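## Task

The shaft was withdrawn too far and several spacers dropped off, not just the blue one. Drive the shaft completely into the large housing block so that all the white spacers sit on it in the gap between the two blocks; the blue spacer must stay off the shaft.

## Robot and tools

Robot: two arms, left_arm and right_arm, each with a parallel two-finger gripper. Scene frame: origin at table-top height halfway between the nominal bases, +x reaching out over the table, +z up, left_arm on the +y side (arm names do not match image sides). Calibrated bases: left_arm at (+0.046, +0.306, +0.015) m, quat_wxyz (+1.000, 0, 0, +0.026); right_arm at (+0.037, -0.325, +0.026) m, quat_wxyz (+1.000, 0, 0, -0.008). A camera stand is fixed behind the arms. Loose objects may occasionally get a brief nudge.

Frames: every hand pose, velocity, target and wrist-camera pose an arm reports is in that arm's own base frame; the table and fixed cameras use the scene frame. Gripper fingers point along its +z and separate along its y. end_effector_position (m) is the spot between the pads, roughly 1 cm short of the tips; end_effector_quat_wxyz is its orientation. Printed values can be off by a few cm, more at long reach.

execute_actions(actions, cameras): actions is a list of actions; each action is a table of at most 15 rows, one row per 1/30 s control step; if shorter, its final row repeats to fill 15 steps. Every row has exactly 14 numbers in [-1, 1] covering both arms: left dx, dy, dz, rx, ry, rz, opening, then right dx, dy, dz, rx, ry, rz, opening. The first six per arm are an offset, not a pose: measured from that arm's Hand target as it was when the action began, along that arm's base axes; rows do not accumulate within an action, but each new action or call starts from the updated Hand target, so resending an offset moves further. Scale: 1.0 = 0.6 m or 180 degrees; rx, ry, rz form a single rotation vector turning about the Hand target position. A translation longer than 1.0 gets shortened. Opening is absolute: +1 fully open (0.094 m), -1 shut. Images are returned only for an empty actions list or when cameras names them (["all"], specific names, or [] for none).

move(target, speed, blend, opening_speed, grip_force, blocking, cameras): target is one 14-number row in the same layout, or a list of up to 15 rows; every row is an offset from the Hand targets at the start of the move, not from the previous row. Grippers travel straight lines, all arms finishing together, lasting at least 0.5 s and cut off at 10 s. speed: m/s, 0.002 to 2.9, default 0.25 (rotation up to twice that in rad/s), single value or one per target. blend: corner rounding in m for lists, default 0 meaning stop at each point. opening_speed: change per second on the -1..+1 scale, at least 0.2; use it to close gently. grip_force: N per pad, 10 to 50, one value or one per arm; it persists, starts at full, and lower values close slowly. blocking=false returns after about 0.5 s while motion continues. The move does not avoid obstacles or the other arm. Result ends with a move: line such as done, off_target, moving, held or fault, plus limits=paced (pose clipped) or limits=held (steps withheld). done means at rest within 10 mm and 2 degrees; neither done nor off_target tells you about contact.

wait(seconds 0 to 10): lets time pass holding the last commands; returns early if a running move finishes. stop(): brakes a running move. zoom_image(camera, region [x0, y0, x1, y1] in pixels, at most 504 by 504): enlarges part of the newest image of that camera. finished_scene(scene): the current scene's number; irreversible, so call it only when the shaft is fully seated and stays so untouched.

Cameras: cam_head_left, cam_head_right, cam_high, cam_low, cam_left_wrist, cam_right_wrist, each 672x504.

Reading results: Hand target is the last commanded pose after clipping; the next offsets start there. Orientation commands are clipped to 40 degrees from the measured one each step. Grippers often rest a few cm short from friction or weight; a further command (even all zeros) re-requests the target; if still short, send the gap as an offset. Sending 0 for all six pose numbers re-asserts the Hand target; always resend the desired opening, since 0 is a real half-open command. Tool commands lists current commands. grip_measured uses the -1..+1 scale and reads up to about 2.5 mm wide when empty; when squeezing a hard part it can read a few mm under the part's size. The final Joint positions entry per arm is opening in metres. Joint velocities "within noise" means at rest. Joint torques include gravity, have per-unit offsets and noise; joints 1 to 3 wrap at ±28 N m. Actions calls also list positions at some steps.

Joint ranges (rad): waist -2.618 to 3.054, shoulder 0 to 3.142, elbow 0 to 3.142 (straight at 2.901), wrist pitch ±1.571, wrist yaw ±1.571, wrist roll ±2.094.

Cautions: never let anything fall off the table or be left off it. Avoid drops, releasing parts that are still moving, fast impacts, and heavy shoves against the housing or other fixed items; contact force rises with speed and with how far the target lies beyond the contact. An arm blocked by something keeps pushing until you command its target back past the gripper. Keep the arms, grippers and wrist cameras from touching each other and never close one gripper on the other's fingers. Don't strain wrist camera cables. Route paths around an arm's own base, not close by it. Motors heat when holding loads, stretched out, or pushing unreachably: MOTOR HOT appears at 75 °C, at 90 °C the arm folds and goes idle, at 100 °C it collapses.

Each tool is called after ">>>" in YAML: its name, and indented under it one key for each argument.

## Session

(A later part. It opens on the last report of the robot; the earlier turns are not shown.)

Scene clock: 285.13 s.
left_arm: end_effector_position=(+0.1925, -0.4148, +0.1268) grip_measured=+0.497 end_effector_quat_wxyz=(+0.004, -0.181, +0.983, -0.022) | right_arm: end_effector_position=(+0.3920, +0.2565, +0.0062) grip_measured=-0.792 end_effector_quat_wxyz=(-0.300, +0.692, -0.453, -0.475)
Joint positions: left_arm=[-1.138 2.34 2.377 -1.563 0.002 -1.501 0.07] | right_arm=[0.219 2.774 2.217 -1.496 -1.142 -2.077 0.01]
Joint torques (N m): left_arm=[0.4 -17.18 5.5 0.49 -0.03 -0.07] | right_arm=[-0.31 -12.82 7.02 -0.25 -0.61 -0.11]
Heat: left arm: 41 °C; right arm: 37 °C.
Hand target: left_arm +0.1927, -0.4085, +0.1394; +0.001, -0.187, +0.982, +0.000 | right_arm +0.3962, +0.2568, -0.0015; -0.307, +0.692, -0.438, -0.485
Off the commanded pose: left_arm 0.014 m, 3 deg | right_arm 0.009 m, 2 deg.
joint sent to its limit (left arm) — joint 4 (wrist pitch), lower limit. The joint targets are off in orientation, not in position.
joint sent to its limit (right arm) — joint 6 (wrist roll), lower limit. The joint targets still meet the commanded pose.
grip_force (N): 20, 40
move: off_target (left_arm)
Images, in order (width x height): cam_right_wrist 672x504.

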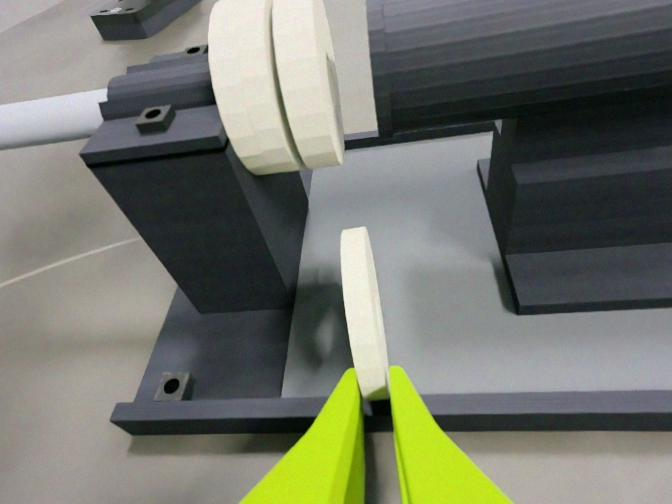

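>>> move:
  target:
    - [0, 0, 0, 0, 0, 0, 0.5, 0, 0, 0, 0, 0, 0, -0.5]
    - [0, 0, 0, 0, 0, 0, 0.5, 0.0256, -0.0542, 0.055, 0, 0, 0, -0.5]
  speed: 0.08
  cameras: ["cam_right_wrist"]

>>> zoom_image:
  camera: "cam_right_wrist"
  region: [260, 120, 480, 400]

Scene clock: 288.13 s.
left_arm: end_effector_position=(+0.1925, -0.4148, +0.1268) grip_measured=+0.497 end_effector_quat_wxyz=(+0.004, -0.181, +0.983, -0.022) | right_arm: end_effector_position=(+0.4033, +0.2233, +0.0056) grip_measured=-0.502 end_effector_quat_wxyz=(-0.294, +0.677, -0.486, -0.469)
Joint positions: left_arm=[-1.138 2.34 2.377 -1.563 0.002 -1.501 0.07] | right_arm=[0.146 2.774 2.224 -1.54 -1.108 -2.077 0.023]
Joint torques (N m): left_arm=[0.4 -17.17 5.53 0.49 -0.03 -0.07] | right_arm=[-0.16 -19.88 7.09 -0.62 -0.55 -0.11]
Heat: left arm: 41 °C; right arm: 37 °C.
Hand target: left_arm +0.1927, -0.4085, +0.1394; +0.001, -0.187, +0.982, +0.000 | right_arm +0.4116, +0.2243, +0.0315; -0.307, +0.692, -0.438, -0.485
Off the commanded pose: left_arm 0.014 m, 3 deg | right_arm 0.027 m, 6 deg.
joint sent to its limit (left arm) — joint 4 (wrist pitch), lower limit. The joint targets are off in orientation, not in position.
joint sent to its limit (right arm) — joint 4 (wrist pitch), lower limit; joint 6 (wrist roll), lower limit. The joint targets are off in orientation, not in position.
grip_force (N): 20, 40
move: off_target (left_arm, right_arm)
Images, in order (width x height): cam_right_wrist 672x504.

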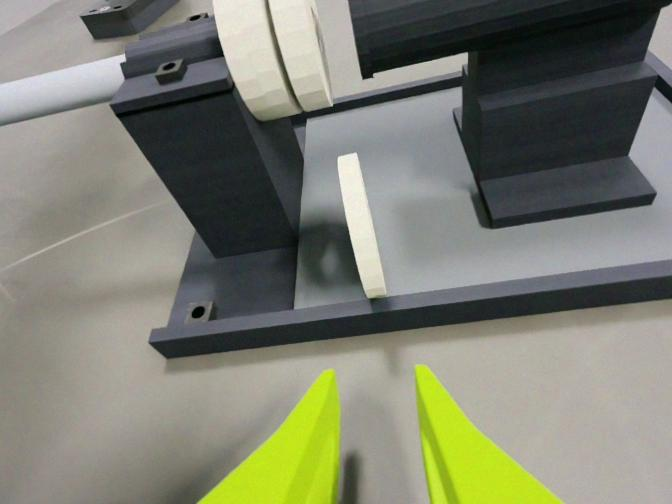

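Scaled by 1.800 from the camera's 672x504 image, which has a finer 960x720 frame.

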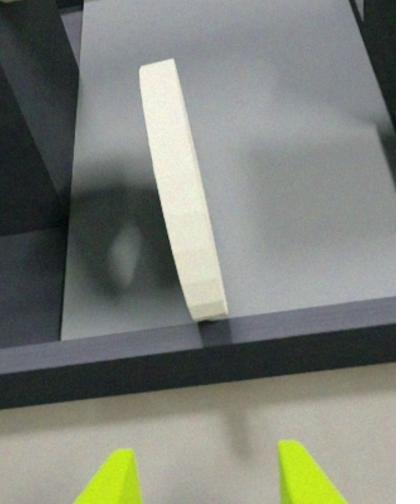

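>>> move:
  target: [0, 0, 0, 0, 0, 0, 0.5, 0, 0, 0.055, 0, 0, 0, -0.5]
  speed: 0.1
  cameras: ["cam_right_wrist"]

Scene clock: 290.13 s.
left_arm: end_effector_position=(+0.1925, -0.4148, +0.1268) grip_measured=+0.497 end_effector_quat_wxyz=(+0.004, -0.181, +0.983, -0.022) | right_arm: end_effector_position=(+0.4096, +0.2242, +0.0389) grip_measured=-0.502 end_effector_quat_wxyz=(-0.315, +0.692, -0.472, -0.446)
Joint positions: left_arm=[-1.138 2.34 2.377 -1.563 0.002 -1.501 0.07] | right_arm=[0.146 2.691 2.217 -1.542 -1.107 -2.077 0.023]
Joint torques (N m): left_arm=[0.4 -17.2 5.53 0.48 -0.03 -0.07] | right_arm=[-0.42 -20.27 4.7 -0.48 -0.79 0.01]
Heat: left arm: 41 °C; right arm: 37 °C.
Hand target: left_arm +0.1927, -0.4085, +0.1394; +0.001, -0.187, +0.982, +0.000 | right_arm +0.4115, +0.2243, +0.0645; -0.307, +0.692, -0.438, -0.485
Off the commanded pose: left_arm 0.014 m, 3 deg | right_arm 0.026 m, 6 deg.
joint sent to its limit (left arm) — joint 4 (wrist pitch), lower limit. The joint targets are off in orientation, not in position.
joint sent to its limit (right arm) — joint 4 (wrist pitch), lower limit. The joint targets are off in orientation, not in position.
grip_force (N): 20, 40
move: off_target (left_arm, right_arm)
Images, in order (width x height): cam_right_wrist 672x504.

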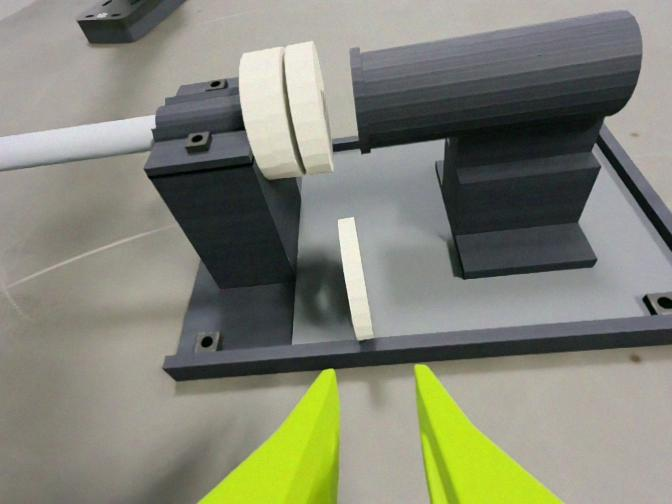

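>>> move:
  target:
    - [0, 0, 0, 0, 0, 0, 0.5, -0.018, 0.03, -0.065, 0, 0, 0, -0.5]
    - [0, 0, 0, 0, 0, 0, 0.5, -0.0328, 0.055, -0.0952, 0, 0, 0, -0.5]
  speed: 0.06
  blend: [0.01, 0]
  cameras: ["cam_right_wrist"]

>>> zoom_image:
  camera: "cam_right_wrist"
  region: [280, 200, 480, 420]

Scene clock: 292.50 s.
left_arm: end_effector_position=(+0.1925, -0.4148, +0.1268) grip_measured=+0.497 end_effector_quat_wxyz=(+0.004, -0.181, +0.983, -0.022) | right_arm: end_effector_position=(+0.3940, +0.2529, +0.0164) grip_measured=-0.502 end_effector_quat_wxyz=(-0.301, +0.703, -0.450, -0.462)
Joint positions: left_arm=[-1.138 2.34 2.377 -1.563 0.002 -1.501 0.07] | right_arm=[0.214 2.739 2.209 -1.497 -1.119 -2.077 0.023]
Joint torques (N m): left_arm=[0.4 -17.17 5.52 0.49 -0.03 -0.07] | right_arm=[0.28 -12.81 4.81 -0.2 -0.85 -0.11]
Heat: left arm: 41 °C; right arm: 37 °C.
Hand target: left_arm +0.1927, -0.4085, +0.1394; +0.001, -0.187, +0.982, +0.000 | right_arm +0.3919, +0.2573, +0.0075; -0.307, +0.692, -0.438, -0.485
Off the commanded pose: left_arm 0.014 m, 3 deg | right_arm 0.010 m, 3 deg.
joint sent to its limit (left arm) — joint 4 (wrist pitch), lower limit. The joint targets are off in orientation, not in position.
joint sent to its limit (right arm) — joint 6 (wrist roll), lower limit. The joint targets still meet the commanded pose.
grip_force (N): 20, 40
move: off_target (left_arm, right_arm)
Images, in order (width x height): cam_right_wrist 672x504.

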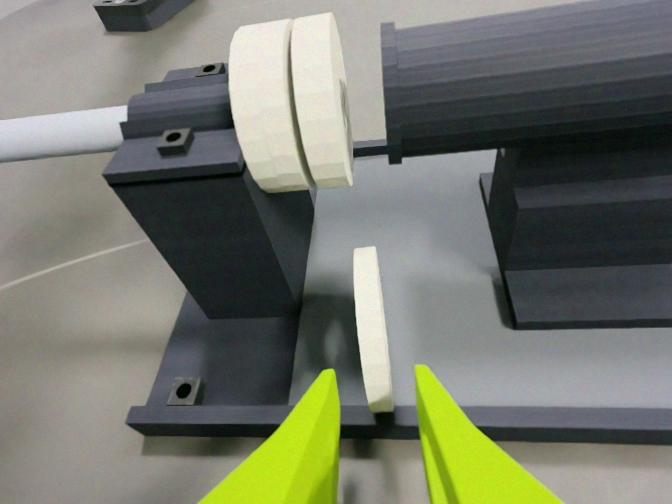

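Scaled by 2.291 from the camera's 672x504 image, which has a finer 960x720 frame.

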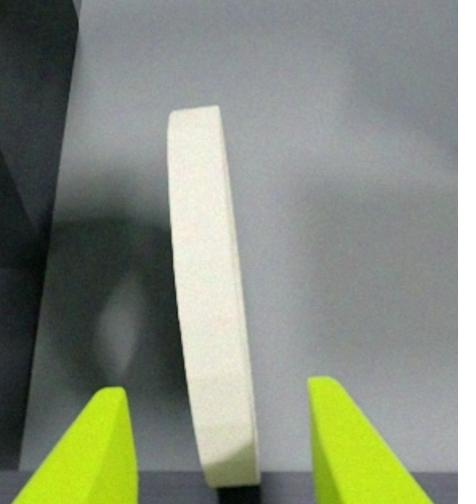

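>>> move:
  target: [0, 0, 0, 0, 0, 0, 0.5, 0.0025, -0.006, -0.004, 0, 0, 0, -0.5]
  speed: 0.05
  cameras: ["cam_right_wrist"]

>>> zoom_image:
  camera: "cam_right_wrist"
  region: [280, 200, 480, 420]

Scene clock: 294.23 s.
left_arm: end_effector_position=(+0.1925, -0.4148, +0.1268) grip_measured=+0.497 end_effector_quat_wxyz=(+0.004, -0.181, +0.983, -0.022) | right_arm: end_effector_position=(+0.3948, +0.2531, +0.0161) grip_measured=-0.502 end_effector_quat_wxyz=(-0.302, +0.704, -0.449, -0.461)
Joint positions: left_arm=[-1.138 2.34 2.377 -1.563 0.002 -1.501 0.07] | right_arm=[0.214 2.739 2.209 -1.491 -1.119 -2.077 0.023]
Joint torques (N m): left_arm=[0.42 -17.17 5.53 0.49 -0.03 -0.07] | right_arm=[-0.32 -12.63 4.53 -0.2 -0.81 -0.11]
Heat: left arm: 41 °C; right arm: 37 °C.
Hand target: left_arm +0.1927, -0.4085, +0.1394; +0.001, -0.187, +0.982, +0.000 | right_arm +0.3934, +0.2537, +0.0050; -0.307, +0.692, -0.438, -0.485
Off the commanded pose: left_arm 0.014 m, 3 deg | right_arm 0.011 m, 3 deg.
joint sent to its limit (left arm) — joint 4 (wrist pitch), lower limit. The joint targets are off in orientation, not in position.
joint sent to its limit (right arm) — joint 6 (wrist roll), lower limit. The joint targets still meet the commanded pose.
grip_force (N): 20, 40
move: off_target (left_arm, right_arm)
Images, in order (width x height): cam_right_wrist 672x504.

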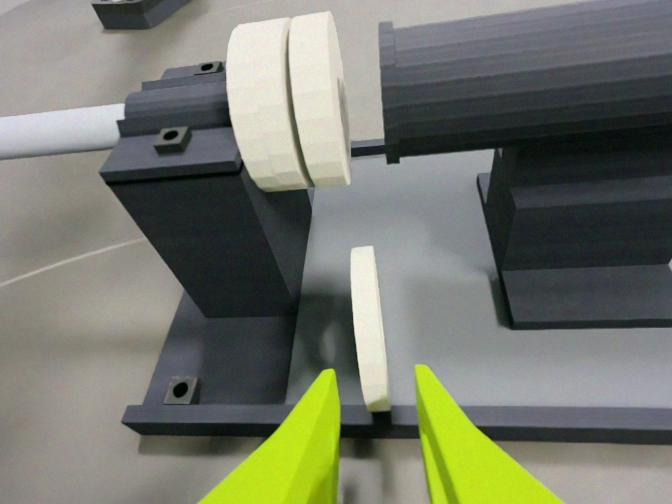

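Scaled by 2.291 from the camera's 672x504 image, which has a finer 960x720 frame.

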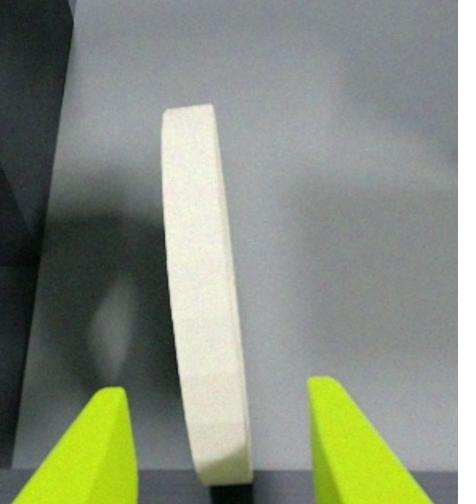

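>>> move:
  target: [0, 0, 0, 0, 0, 0, 0.5, 0.0018, -0.004, -0.002, 0, 0, 0, -0.5]
  speed: 0.05
  cameras: ["cam_right_wrist"]

>>> zoom_image:
  camera: "cam_right_wrist"
  region: [280, 200, 480, 420]

Scene clock: 295.37 s.
left_arm: end_effector_position=(+0.1925, -0.4148, +0.1268) grip_measured=+0.497 end_effector_quat_wxyz=(+0.004, -0.181, +0.983, -0.022) | right_arm: end_effector_position=(+0.3951, +0.2532, +0.0159) grip_measured=-0.502 end_effector_quat_wxyz=(-0.303, +0.704, -0.448, -0.460)
Joint positions: left_arm=[-1.138 2.34 2.377 -1.563 0.002 -1.501 0.07] | right_arm=[0.214 2.739 2.209 -1.489 -1.119 -2.077 0.023]
Joint torques (N m): left_arm=[0.39 -17.17 5.52 0.49 -0.03 -0.07] | right_arm=[-0.7 -12.57 4.46 -0.21 -0.77 -0.11]
Heat: left arm: 41 °C; right arm: 37 °C.
Hand target: left_arm +0.1927, -0.4085, +0.1394; +0.001, -0.187, +0.982, +0.000 | right_arm +0.3945, +0.2513, +0.0039; -0.307, +0.692, -0.438, -0.485
Off the commanded pose: left_arm 0.014 m, 3 deg | right_arm 0.012 m, 3 deg.
joint sent to its limit (left arm) — joint 4 (wrist pitch), lower limit. The joint targets are off in orientation, not in position.
joint sent to its limit (right arm) — joint 6 (wrist roll), lower limit. The joint targets still meet the commanded pose.
grip_force (N): 20, 40
move: off_target (left_arm, right_arm)
Images, in order (width x height): cam_right_wrist 672x504.

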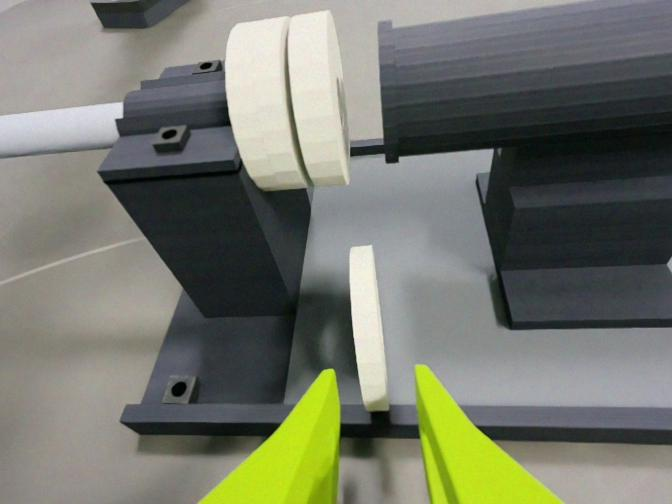

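Scaled by 2.291 from the camera's 672x504 image, which has a finer 960x720 frame.

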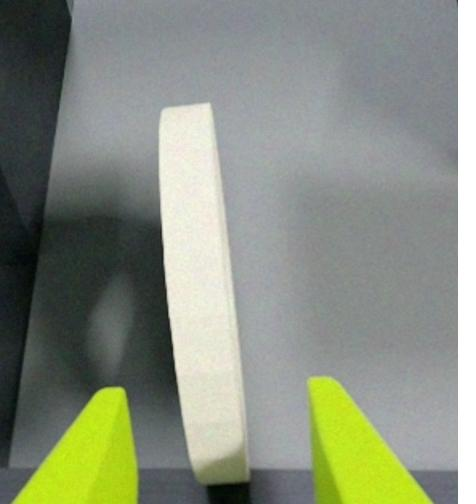

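>>> zoom_image:
  camera: "cam_right_wrist"
  region: [210, 0, 410, 200]

Scaled by 2.520 from the camera's 672x504 image, which has a finer 960x720 frame.

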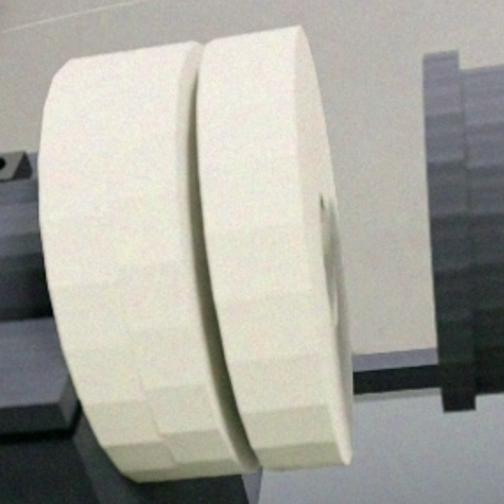

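>>> move:
  target: [0, 0, 0, 0, 0, 0, 0.5, 0.002, -0.005, 0, 0, 0, 0, -0.5]
  speed: 0.05
  cameras: ["cam_right_wrist"]

>>> zoom_image:
  camera: "cam_right_wrist"
  region: [280, 200, 480, 420]

Scene clock: 298.17 s.
left_arm: end_effector_position=(+0.1925, -0.4148, +0.1268) grip_measured=+0.497 end_effector_quat_wxyz=(+0.004, -0.181, +0.983, -0.022) | right_arm: end_effector_position=(+0.3972, +0.2500, +0.0159) grip_measured=-0.502 end_effector_quat_wxyz=(-0.305, +0.702, -0.451, -0.459)
Joint positions: left_arm=[-1.138 2.34 2.377 -1.563 0.002 -1.501 0.07] | right_arm=[0.206 2.739 2.209 -1.488 -1.119 -2.077 0.023]
Joint torques (N m): left_arm=[0.39 -17.18 5.53 0.49 -0.04 -0.07] | right_arm=[-0.59 -12.72 4.34 -0.21 -0.74 -0.11]
Heat: left arm: 41 °C; right arm: 37 °C.
Hand target: left_arm +0.1927, -0.4085, +0.1394; +0.001, -0.187, +0.982, +0.000 | right_arm +0.3956, +0.2483, +0.0039; -0.307, +0.692, -0.438, -0.485
Off the commanded pose: left_arm 0.014 m, 3 deg | right_arm 0.012 m, 4 deg.
joint sent to its limit (left arm) — joint 4 (wrist pitch), lower limit. The joint targets are off in orientation, not in position.
joint sent to its limit (right arm) — joint 6 (wrist roll), lower limit. The joint targets are off in orientation, not in position.
grip_force (N): 20, 40
move: off_target (left_arm, right_arm)
Images, in order (width x height): cam_right_wrist 672x504.

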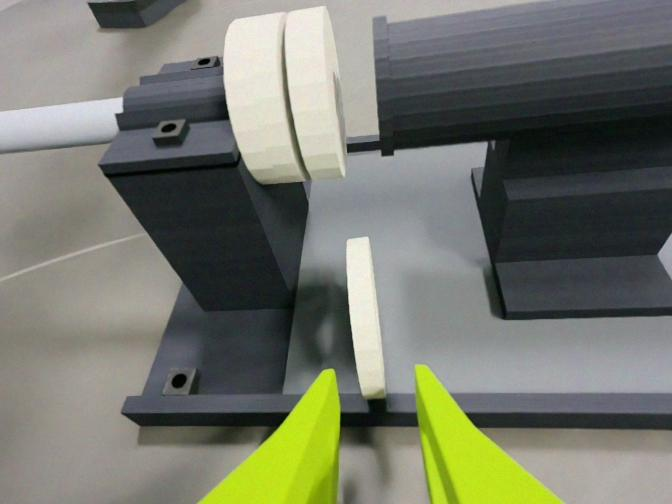

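Scaled by 2.291 from the camera's 672x504 image, which has a finer 960x720 frame.

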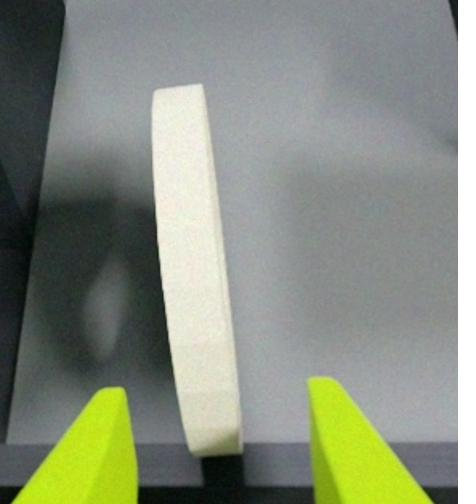

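>>> move:
  target: [0, 0, 0, 0, 0, 0, 0.5, -0.0057, 0.012, 0, 0, 0, 0, -0.5]
  speed: 0.05
  cameras: ["cam_right_wrist"]

>>> zoom_image:
  camera: "cam_right_wrist"
  region: [280, 200, 480, 420]

Scene clock: 299.53 s.
left_arm: end_effector_position=(+0.1925, -0.4148, +0.1268) grip_measured=+0.497 end_effector_quat_wxyz=(+0.004, -0.181, +0.983, -0.022) | right_arm: end_effector_position=(+0.3963, +0.2498, +0.0147) grip_measured=-0.502 end_effector_quat_wxyz=(-0.304, +0.702, -0.452, -0.460)
Joint positions: left_arm=[-1.138 2.34 2.377 -1.563 0.002 -1.501 0.07] | right_arm=[0.206 2.739 2.204 -1.486 -1.119 -2.077 0.023]
Joint torques (N m): left_arm=[0.4 -17.18 5.53 0.49 -0.03 -0.06] | right_arm=[0.61 -12.51 4.67 -0.19 -0.84 -0.11]
Heat: left arm: 41 °C; right arm: 37 °C.
Hand target: left_arm +0.1927, -0.4085, +0.1394; +0.001, -0.187, +0.982, +0.000 | right_arm +0.3922, +0.2555, +0.0039; -0.307, +0.692, -0.438, -0.485
Off the commanded pose: left_arm 0.014 m, 3 deg | right_arm 0.013 m, 4 deg.
joint sent to its limit (left arm) — joint 4 (wrist pitch), lower limit. The joint targets are off in orientation, not in position.
joint sent to its limit (right arm) — joint 6 (wrist roll), lower limit. The joint targets still meet the commanded pose.
grip_force (N): 20, 40
move: off_target (left_arm, right_arm)
Images, in order (width x height): cam_right_wrist 672x504.

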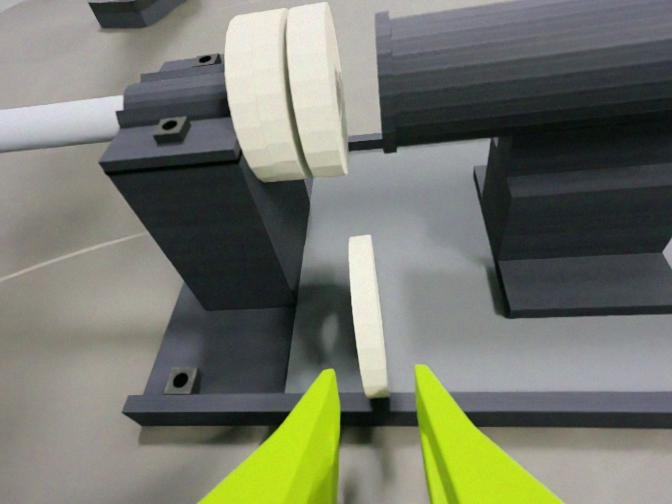

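Scaled by 2.291 from the camera's 672x504 image, which has a finer 960x720 frame.

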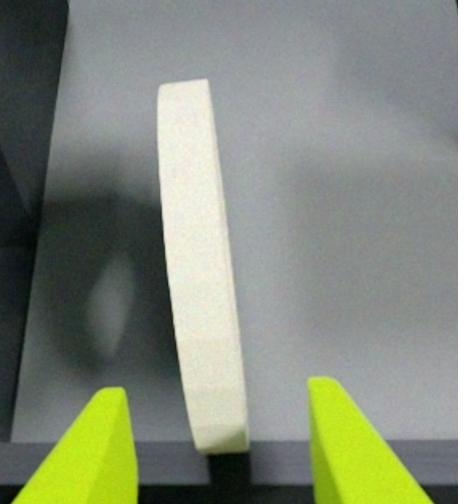

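>>> move:
  target: [0, 0, 0, 0, 0, 0, 0.5, -0.003, 0.007, 0, 0, 0, 0, -0.5]
  speed: 0.05
  cameras: ["cam_right_wrist"]

>>> zoom_image:
  camera: "cam_right_wrist"
  region: [280, 200, 480, 420]

Scene clock: 300.53 s.
left_arm: end_effector_position=(+0.1925, -0.4148, +0.1268) grip_measured=+0.497 end_effector_quat_wxyz=(+0.004, -0.181, +0.983, -0.022) | right_arm: end_effector_position=(+0.3944, +0.2536, +0.0151) grip_measured=-0.502 end_effector_quat_wxyz=(-0.303, +0.703, -0.448, -0.461)
Joint positions: left_arm=[-1.138 2.34 2.377 -1.563 0.002 -1.501 0.07] | right_arm=[0.215 2.739 2.204 -1.485 -1.122 -2.077 0.023]
Joint torques (N m): left_arm=[0.39 -17.18 5.53 0.49 -0.03 -0.07] | right_arm=[0.64 -12.29 4.82 -0.2 -0.84 -0.1]
Heat: left arm: 41 °C; right arm: 37 °C.
Hand target: left_arm +0.1927, -0.4085, +0.1394; +0.001, -0.187, +0.982, +0.000 | right_arm +0.3904, +0.2597, +0.0038; -0.307, +0.692, -0.438, -0.485
Off the commanded pose: left_arm 0.014 m, 3 deg | right_arm 0.013 m, 3 deg.
joint sent to its limit (left arm) — joint 4 (wrist pitch), lower limit. The joint targets are off in orientation, not in position.
joint sent to its limit (right arm) — joint 6 (wrist roll), lower limit. The joint targets still meet the commanded pose.
grip_force (N): 20, 40
move: off_target (left_arm, right_arm)
Images, in order (width x height): cam_right_wrist 672x504.

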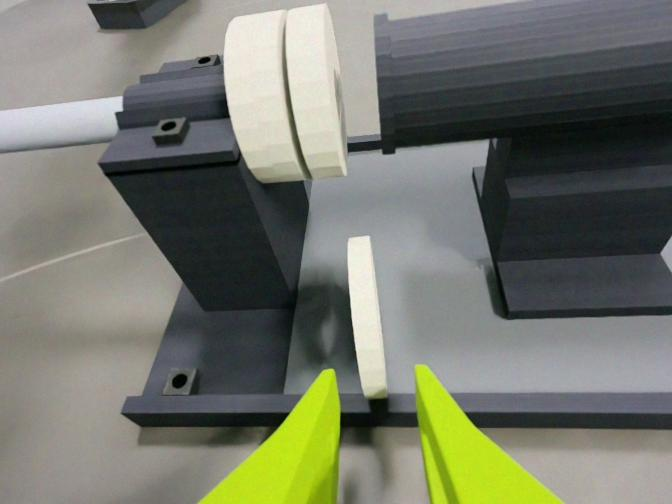

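Scaled by 2.291 from the camera's 672x504 image, which has a finer 960x720 frame.

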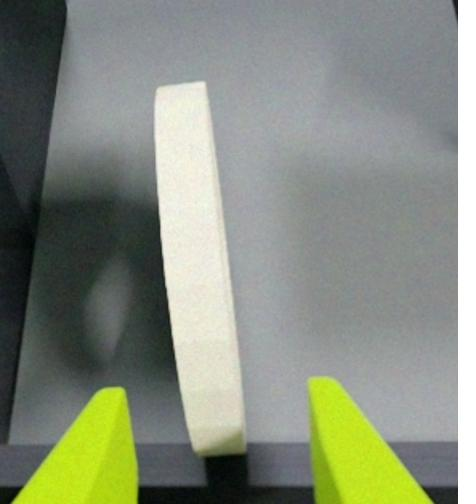

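>>> execute_actions:
  actions: []
  cameras: ["cam_right_wrist"]

>>> zoom_image:
  camera: "cam_right_wrist"
  region: [280, 200, 480, 420]

Scene clock: 300.97 s.
left_arm: end_effector_position=(+0.1925, -0.4148, +0.1268) grip_measured=+0.497 end_effector_quat_wxyz=(+0.004, -0.181, +0.983, -0.022) | right_arm: end_effector_position=(+0.3944, +0.2536, +0.0151) grip_measured=-0.502 end_effector_quat_wxyz=(-0.304, +0.703, -0.448, -0.461)
Joint positions: left_arm=[-1.138 2.34 2.377 -1.563 0.002 -1.501 0.07] | right_arm=[0.215 2.739 2.204 -1.485 -1.122 -2.077 0.023]
Joint velocities: within noise
Joint torques (N m): left_arm=[0.4 -17.18 5.52 0.49 -0.03 -0.07] | right_arm=[0.65 -12.29 4.82 -0.2 -0.86 -0.11]
Motor temperatures (°C): left_arm=[25 41 34 30 24 24 28] | right_arm=[25 36 29 29 25 25 24]
Heat: left arm: 41 °C; right arm: 36 °C.
Hand target: left_arm +0.1927, -0.4085, +0.1394; +0.001, -0.187, +0.982, +0.000 | right_arm +0.3904, +0.2597, +0.0039; -0.307, +0.692, -0.438, -0.485
Tool commands: left_gripper/opening=+0.5 right_gripper/opening=-0.5
Off the commanded pose: left_arm 0.014 m, 3 deg | right_arm 0.013 m, 3 deg.
grip_force (N): 20, 40
Images, in order (width x height): cam_right_wrist 672x504.

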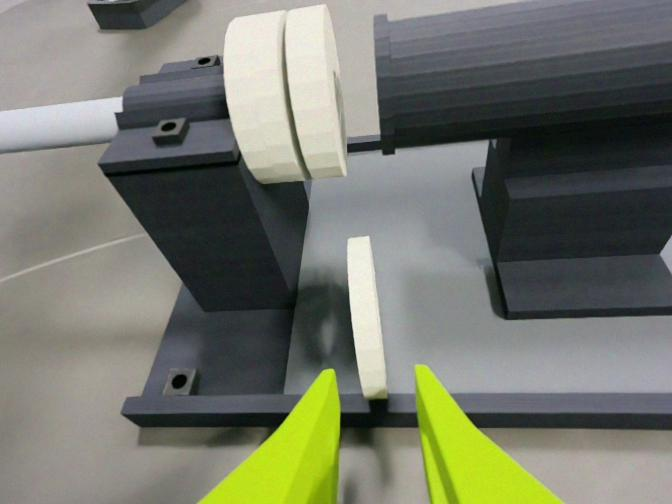

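Scaled by 2.291 from the camera's 672x504 image, which has a finer 960x720 frame.

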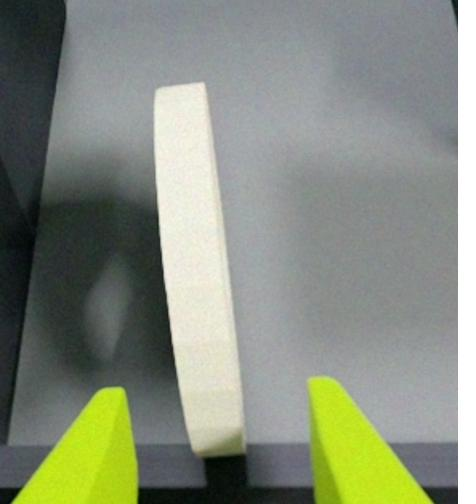

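>>> move:
  target: [0, 0, 0, 0, 0, 0, 0.5, -0.0026, 0.006, 0, 0, 0, 0, -0.5]
  speed: 0.05
  cameras: ["cam_right_wrist"]

>>> zoom_image:
  camera: "cam_right_wrist"
  region: [280, 200, 480, 420]

Scene clock: 302.47 s.
left_arm: end_effector_position=(+0.1925, -0.4148, +0.1268) grip_measured=+0.497 end_effector_quat_wxyz=(+0.004, -0.181, +0.983, -0.022) | right_arm: end_effector_position=(+0.3913, +0.2579, +0.0124) grip_measured=-0.502 end_effector_quat_wxyz=(-0.301, +0.703, -0.446, -0.466)
Joint positions: left_arm=[-1.138 2.34 2.377 -1.563 0.002 -1.501 0.07] | right_arm=[0.226 2.747 2.204 -1.484 -1.127 -2.077 0.023]
Joint torques (N m): left_arm=[0.39 -17.18 5.53 0.49 -0.03 -0.07] | right_arm=[0.46 -12.72 5.05 -0.22 -0.86 -0.11]
Heat: left arm: 41 °C; right arm: 36 °C.
Hand target: left_arm +0.1927, -0.4085, +0.1394; +0.001, -0.187, +0.982, +0.000 | right_arm +0.3888, +0.2633, +0.0038; -0.307, +0.692, -0.438, -0.485
Off the commanded pose: left_arm 0.014 m, 3 deg | right_arm 0.010 m, 3 deg.
joint sent to its limit (left arm) — joint 4 (wrist pitch), lower limit. The joint targets are off in orientation, not in position.
joint sent to its limit (right arm) — joint 6 (wrist roll), lower limit. The joint targets still meet the commanded pose.
grip_force (N): 20, 40
move: off_target (left_arm, right_arm)
Images, in order (width x height): cam_right_wrist 672x504.

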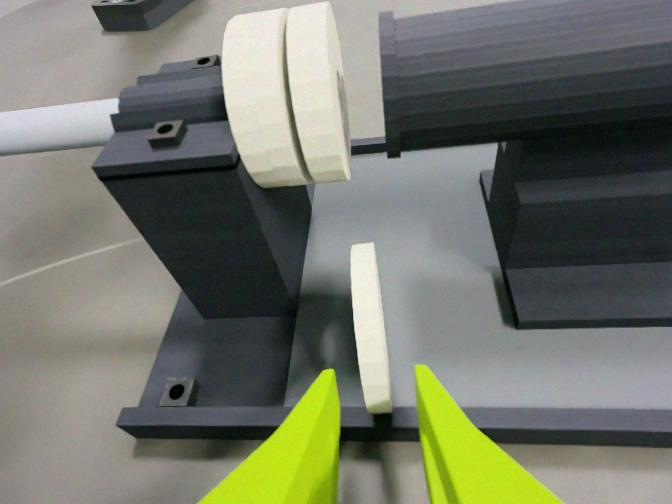

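Scaled by 2.291 from the camera's 672x504 image, which has a finer 960x720 frame.

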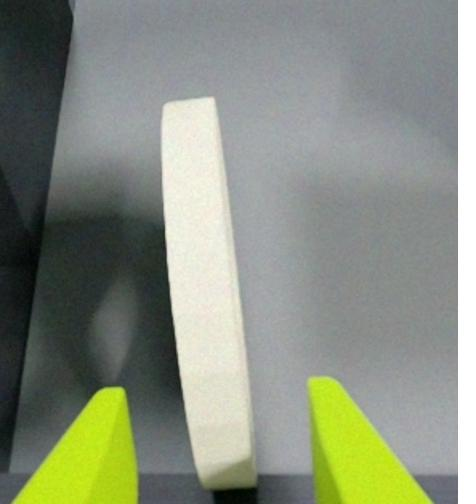

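>>> move:
  target: [0, 0, 0, 0, 0, 0, 0.5, 0.0085, -0.018, 0, 0, 0, 0, -0.5]
  speed: 0.05
  cameras: ["cam_right_wrist"]

>>> zoom_image:
  camera: "cam_right_wrist"
  region: [280, 200, 480, 420]

Scene clock: 305.10 s.
left_arm: end_effector_position=(+0.1925, -0.4148, +0.1268) grip_measured=+0.497 end_effector_quat_wxyz=(+0.004, -0.181, +0.983, -0.022) | right_arm: end_effector_position=(+0.3936, +0.2545, +0.0124) grip_measured=-0.502 end_effector_quat_wxyz=(-0.303, +0.701, -0.449, -0.465)
Joint positions: left_arm=[-1.138 2.34 2.377 -1.563 0.002 -1.501 0.07] | right_arm=[0.217 2.747 2.204 -1.484 -1.127 -2.077 0.023]
Joint torques (N m): left_arm=[0.4 -17.18 5.53 0.49 -0.03 -0.07] | right_arm=[-0.69 -13.14 4.96 -0.25 -0.71 -0.11]
Heat: left arm: 41 °C; right arm: 36 °C.
Hand target: left_arm +0.1927, -0.4085, +0.1394; +0.001, -0.187, +0.982, +0.000 | right_arm +0.3939, +0.2525, +0.0038; -0.307, +0.692, -0.438, -0.485
Off the commanded pose: left_arm 0.014 m, 3 deg | right_arm 0.009 m, 3 deg.
joint sent to its limit (left arm) — joint 4 (wrist pitch), lower limit. The joint targets are off in orientation, not in position.
joint sent to its limit (right arm) — joint 6 (wrist roll), lower limit. The joint targets still meet the commanded pose.
grip_force (N): 20, 40
move: off_target (left_arm, right_arm)
Images, in order (width x height): cam_right_wrist 672x504.

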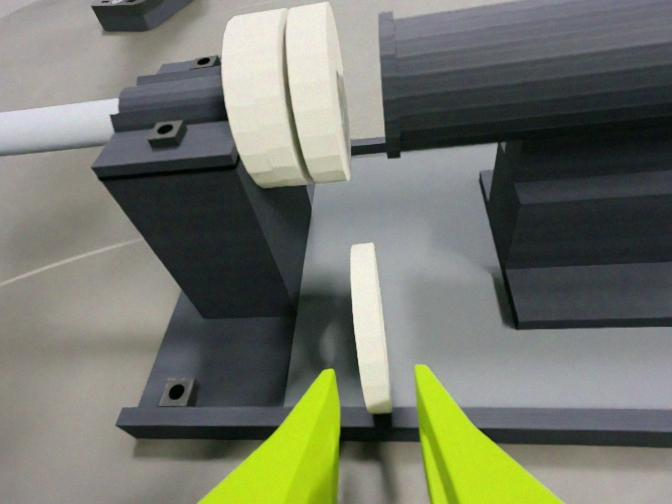

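Scaled by 2.291 from the camera's 672x504 image, which has a finer 960x720 frame.

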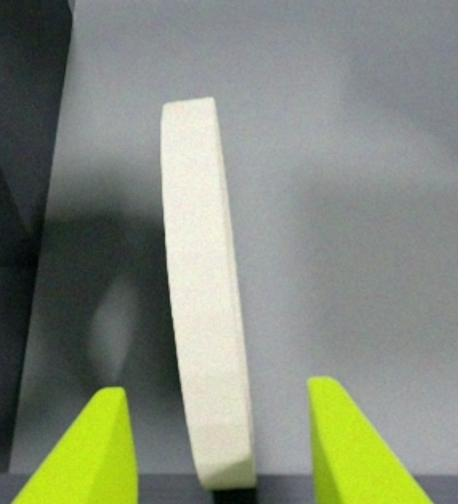

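>>> move:
  target: [0, 0, 0, 0, 0, 0, 0.5, 0.0022, -0.005, 0, 0, 0, 0, -0.5]
  speed: 0.05
  cameras: ["cam_right_wrist"]

>>> zoom_image:
  camera: "cam_right_wrist"
  region: [280, 200, 480, 420]

Scene clock: 306.27 s.
left_arm: end_effector_position=(+0.1925, -0.4148, +0.1268) grip_measured=+0.497 end_effector_quat_wxyz=(+0.004, -0.181, +0.983, -0.022) | right_arm: end_effector_position=(+0.3955, +0.2515, +0.0124) grip_measured=-0.502 end_effector_quat_wxyz=(-0.305, +0.699, -0.452, -0.463)
Joint positions: left_arm=[-1.138 2.34 2.377 -1.563 0.002 -1.501 0.07] | right_arm=[0.209 2.747 2.204 -1.484 -1.127 -2.077 0.023]
Joint torques (N m): left_arm=[0.39 -17.18 5.52 0.49 -0.03 -0.07] | right_arm=[-0.58 -13.29 4.89 -0.26 -0.68 -0.11]
Heat: left arm: 41 °C; right arm: 36 °C.
Hand target: left_arm +0.1927, -0.4085, +0.1394; +0.001, -0.187, +0.982, +0.000 | right_arm +0.3952, +0.2496, +0.0038; -0.307, +0.692, -0.438, -0.485
Off the commanded pose: left_arm 0.014 m, 3 deg | right_arm 0.009 m, 3 deg.
joint sent to its limit (left arm) — joint 4 (wrist pitch), lower limit. The joint targets are off in orientation, not in position.
joint sent to its limit (right arm) — joint 6 (wrist roll), lower limit. The joint targets are off in orientation, not in position.
grip_force (N): 20, 40
move: off_target (left_arm, right_arm)
Images, in order (width x height): cam_right_wrist 672x504.

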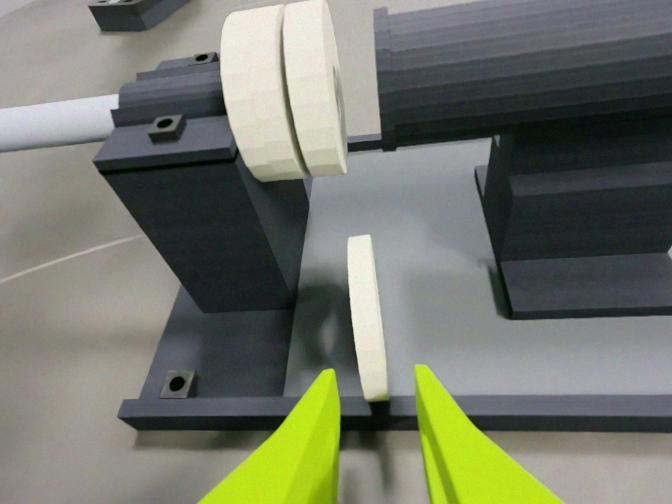

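Scaled by 2.291 from the camera's 672x504 image, which has a finer 960x720 frame.

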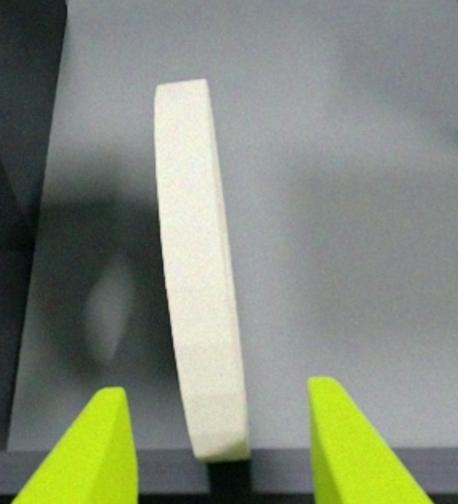

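>>> move:
  target: [0, 0, 0, 0, 0, 0, 0.5, 0, 0, 0, 0, 0, 0, -1]
  speed: 0.05
  opening_speed: 0.4
  grip_force: [20, 50]
  cameras: ["cam_right_wrist"]

>>> zoom_image:
  camera: "cam_right_wrist"
  region: [280, 200, 480, 420]

Scene clock: 308.37 s.
left_arm: end_effector_position=(+0.1925, -0.4148, +0.1268) grip_measured=+0.497 end_effector_quat_wxyz=(+0.004, -0.181, +0.983, -0.022) | right_arm: end_effector_position=(+0.3955, +0.2515, +0.0124) grip_measured=-0.879 end_effector_quat_wxyz=(-0.305, +0.699, -0.451, -0.463)
Joint positions: left_arm=[-1.138 2.34 2.377 -1.563 0.002 -1.501 0.07] | right_arm=[0.209 2.747 2.204 -1.484 -1.127 -2.077 0.006]
Joint torques (N m): left_arm=[0.4 -17.18 5.53 0.49 -0.03 -0.07] | right_arm=[-0.58 -13.27 4.92 -0.26 -0.67 -0.11]
Heat: left arm: 41 °C; right arm: 36 °C.
Hand target: left_arm +0.1927, -0.4085, +0.1394; +0.001, -0.187, +0.982, +0.000 | right_arm +0.3952, +0.2496, +0.0038; -0.307, +0.692, -0.438, -0.485
Off the commanded pose: left_arm 0.014 m, 3 deg | right_arm 0.009 m, 3 deg.
joint sent to its limit (left arm) — joint 4 (wrist pitch), lower limit. The joint targets are off in orientation, not in position.
joint sent to its limit (right arm) — joint 6 (wrist roll), lower limit. The joint targets are off in orientation, not in position.
grip_force (N): 20, 50
move: off_target (left_arm, right_arm)
Images, in order (width x height): cam_right_wrist 672x504.

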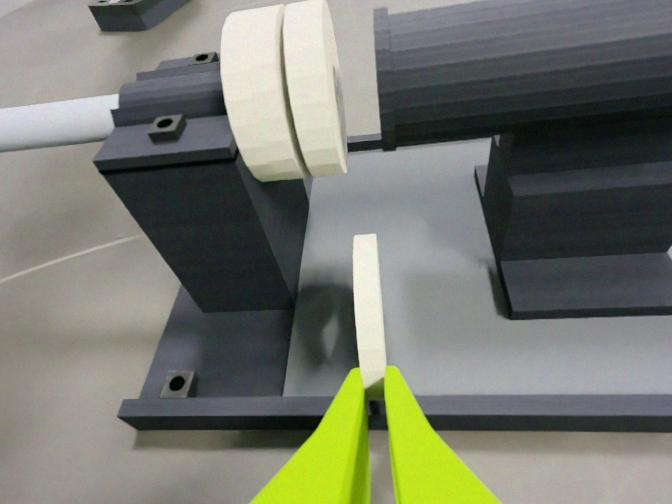

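Scaled by 2.291 from the camera's 672x504 image, which has a finer 960x720 frame.

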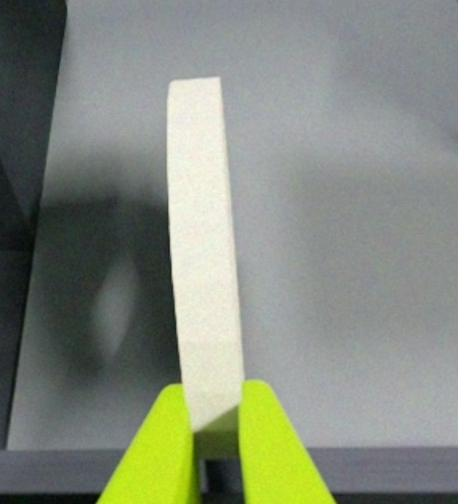

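>>> move:
  target: [0, 0, 0, 0, 0, 0, 0.5, 0.0082, -0.0135, 0.1853, 0, 0, 0, -1]
  speed: 0.1
  cameras: ["cam_right_wrist"]

Scene clock: 311.90 s.
left_arm: end_effector_position=(+0.1925, -0.4148, +0.1268) grip_measured=+0.497 end_effector_quat_wxyz=(+0.004, -0.181, +0.983, -0.022) | right_arm: end_effector_position=(+0.4004, +0.2424, +0.0883) grip_measured=-0.879 end_effector_quat_wxyz=(-0.318, +0.691, -0.473, -0.445)
Joint positions: left_arm=[-1.138 2.34 2.377 -1.563 0.002 -1.501 0.07] | right_arm=[0.187 2.561 2.173 -1.541 -1.127 -1.982 0.006]
Joint torques (N m): left_arm=[0.4 -17.2 5.5 0.49 -0.03 -0.07] | right_arm=[-0.59 -20 4.89 -0.35 -0.87 0]
Heat: left arm: 42 °C; right arm: 37 °C.
Hand target: left_arm +0.1927, -0.4085, +0.1394; +0.001, -0.187, +0.982, +0.000 | right_arm +0.4002, +0.2414, +0.1150; -0.307, +0.692, -0.438, -0.485
Off the commanded pose: left_arm 0.014 m, 3 deg | right_arm 0.027 m, 6 deg.
joint sent to its limit (left arm) — joint 4 (wrist pitch), lower limit. The joint targets are off in orientation, not in position.
joint sent to its limit (right arm) — joint 4 (wrist pitch), lower limit. The joint targets are off in orientation, not in position.
grip_force (N): 20, 50
move: off_target (left_arm, right_arm)
Images, in order (width x height): cam_right_wrist 672x504.

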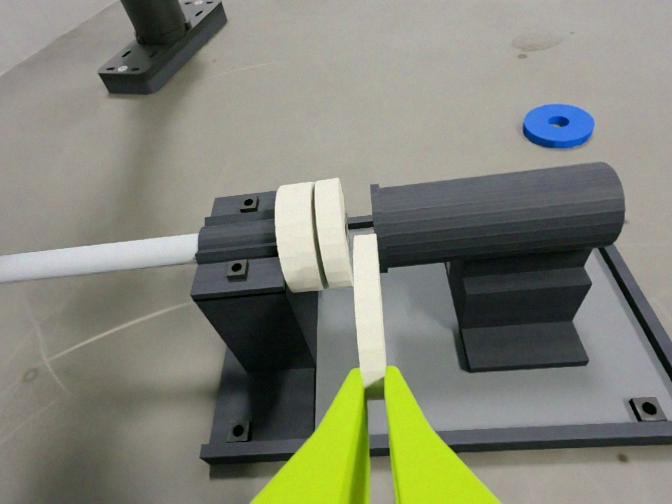

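>>> move:
  target: [0, 0, 0, 0, 0, 0, 0.5, 0, 0, -0.0983, 0, 0, 0, -1]
  speed: 0.08
  cameras: ["cam_right_wrist", "cam_low", "cam_high"]

Scene clock: 313.70 s.
left_arm: end_effector_position=(+0.1925, -0.4148, +0.1268) grip_measured=+0.497 end_effector_quat_wxyz=(+0.004, -0.181, +0.983, -0.022) | right_arm: end_effector_position=(+0.3967, +0.2417, +0.0554) grip_measured=-0.879 end_effector_quat_wxyz=(-0.316, +0.698, -0.456, -0.454)
Joint positions: left_arm=[-1.138 2.34 2.377 -1.563 0.002 -1.501 0.07] | right_arm=[0.187 2.64 2.173 -1.541 -1.127 -2.076 0.006]
Joint torques (N m): left_arm=[0.4 -17.17 5.52 0.49 -0.03 -0.07] | right_arm=[-0.51 -13.26 7.25 -0.47 -0.74 -0.11]
Heat: left arm: 42 °C; right arm: 37 °C.
Hand target: left_arm +0.1927, -0.4085, +0.1394; +0.001, -0.187, +0.982, +0.000 | right_arm +0.4002, +0.2414, +0.0560; -0.307, +0.692, -0.438, -0.485
Off the commanded pose: left_arm 0.014 m, 3 deg | right_arm 0.004 m, 4 deg.
joint sent to its limit (left arm) — joint 4 (wrist pitch), lower limit. The joint targets are off in orientation, not in position.
joint sent to its limit (right arm) — joint 4 (wrist pitch), lower limit; joint 6 (wrist roll), lower limit. The joint targets are off in orientation, not in position.
grip_force (N): 20, 50
move: off_target (left_arm, right_arm)
Images, in order (width x height): cam_high 672x504, cam_low 672x504, cam_right_wrist 672x504.

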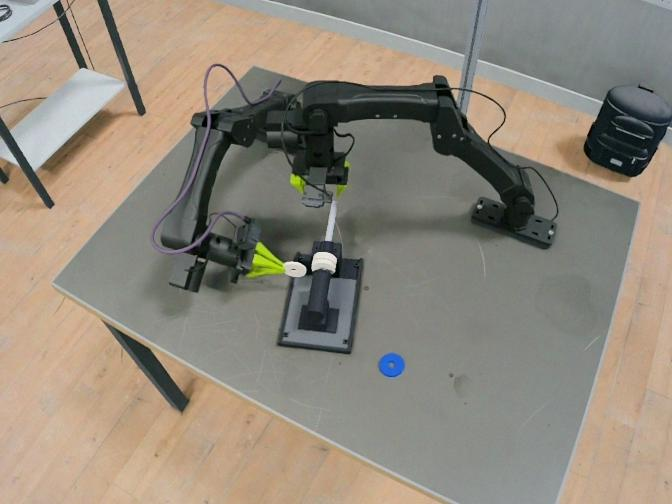

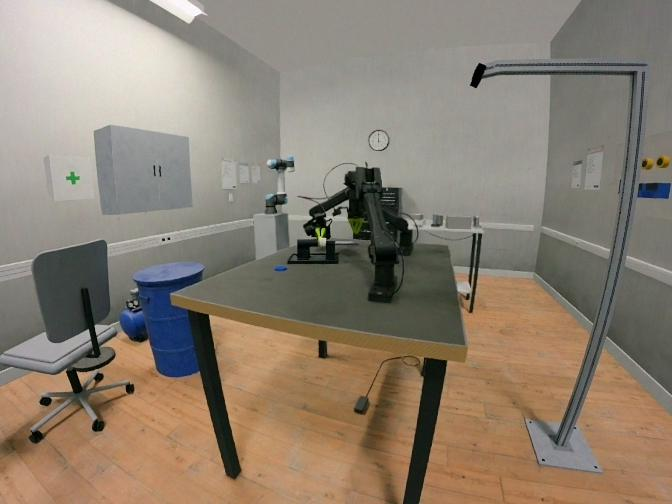

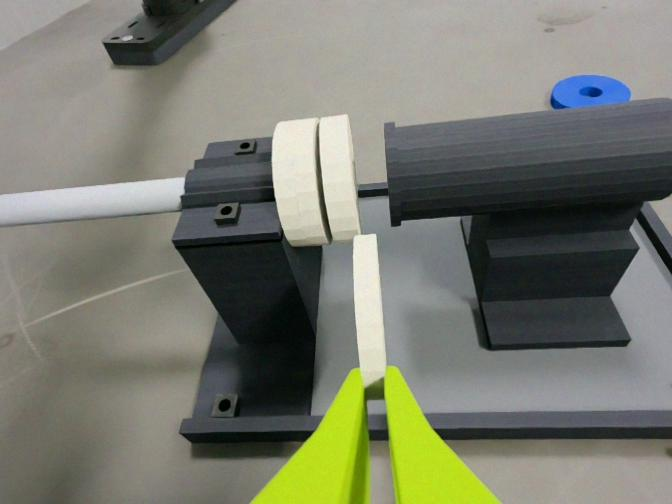

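>>> zoom_image:
  camera: "cam_right_wrist"
  region: [260, 100, 420, 260]

>>> zoom_image:
  camera: "cam_right_wrist"
  region: [300, 220, 440, 420]

Scaled by 3.150 from the camera's 672x504 image, which has a finer 960x720 frame.

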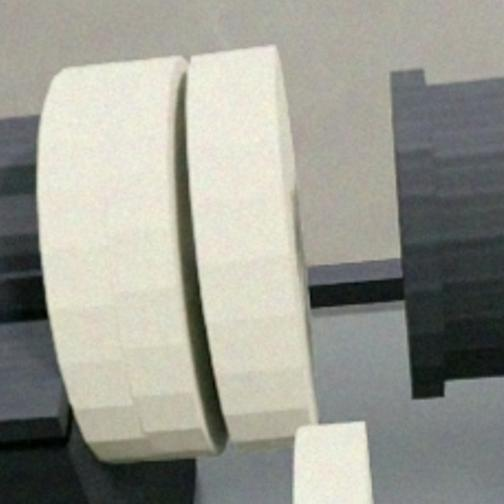

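Scaled by 2.520 from the camera's 672x504 image, which has a finer 960x720 frame.

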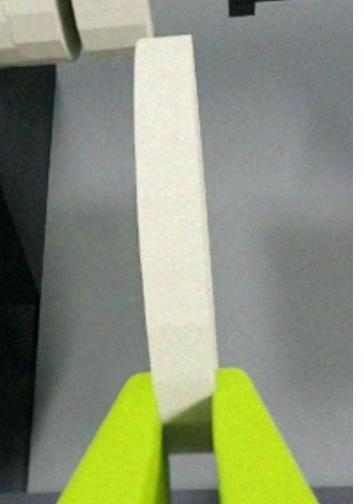

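>>> zoom_image:
  camera: "cam_right_wrist"
  region: [160, 220, 360, 460]

>>> zoom_image:
  camera: "cam_right_wrist"
  region: [440, 180, 660, 380]

Scaled by 2.100 from the camera's 672x504 image, which has a finer 960x720 frame.

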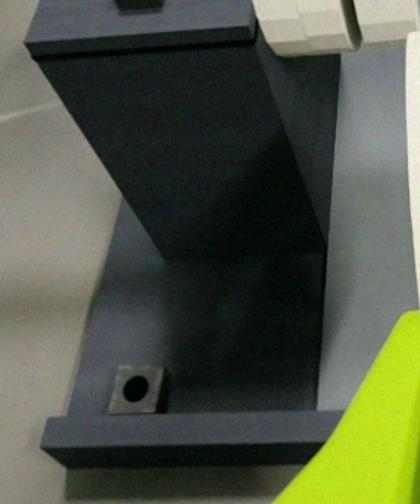

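Scaled by 2.291 from the camera's 672x504 image, which has a finer 960x720 frame.

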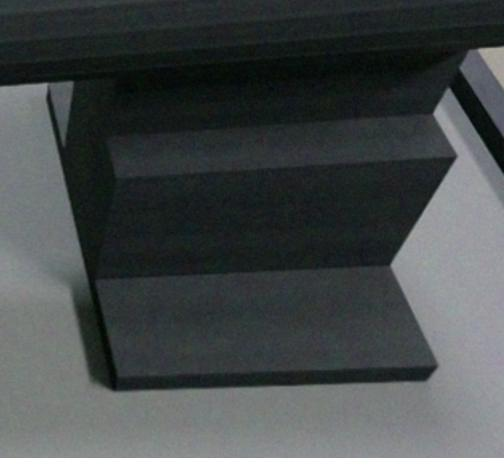

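>>> zoom_image:
  camera: "cam_low"
  region: [280, 215, 370, 275]

>>> zoom_image:
  camera: "cam_high"
  region: [230, 200, 390, 360]

Scaled by 5.600 from the camera's 672x504 image, which has a finer 960x720 frame.

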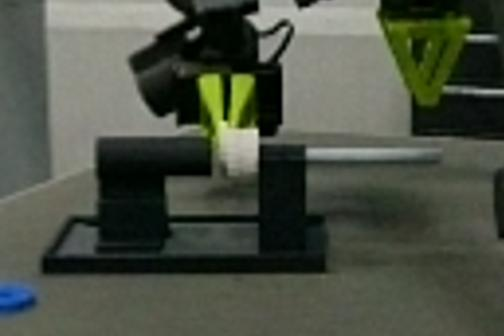

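Scaled by 3.150 from the camera's 672x504 image, which has a finer 960x720 frame.

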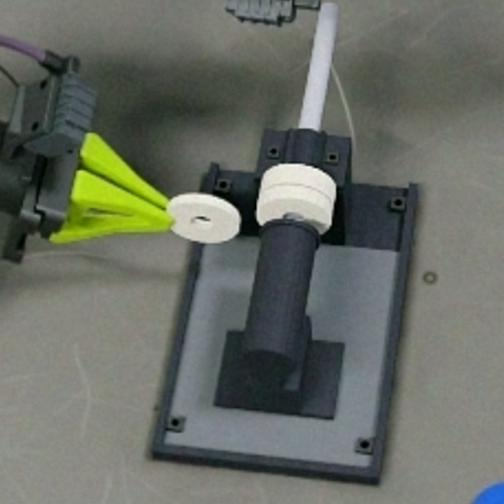

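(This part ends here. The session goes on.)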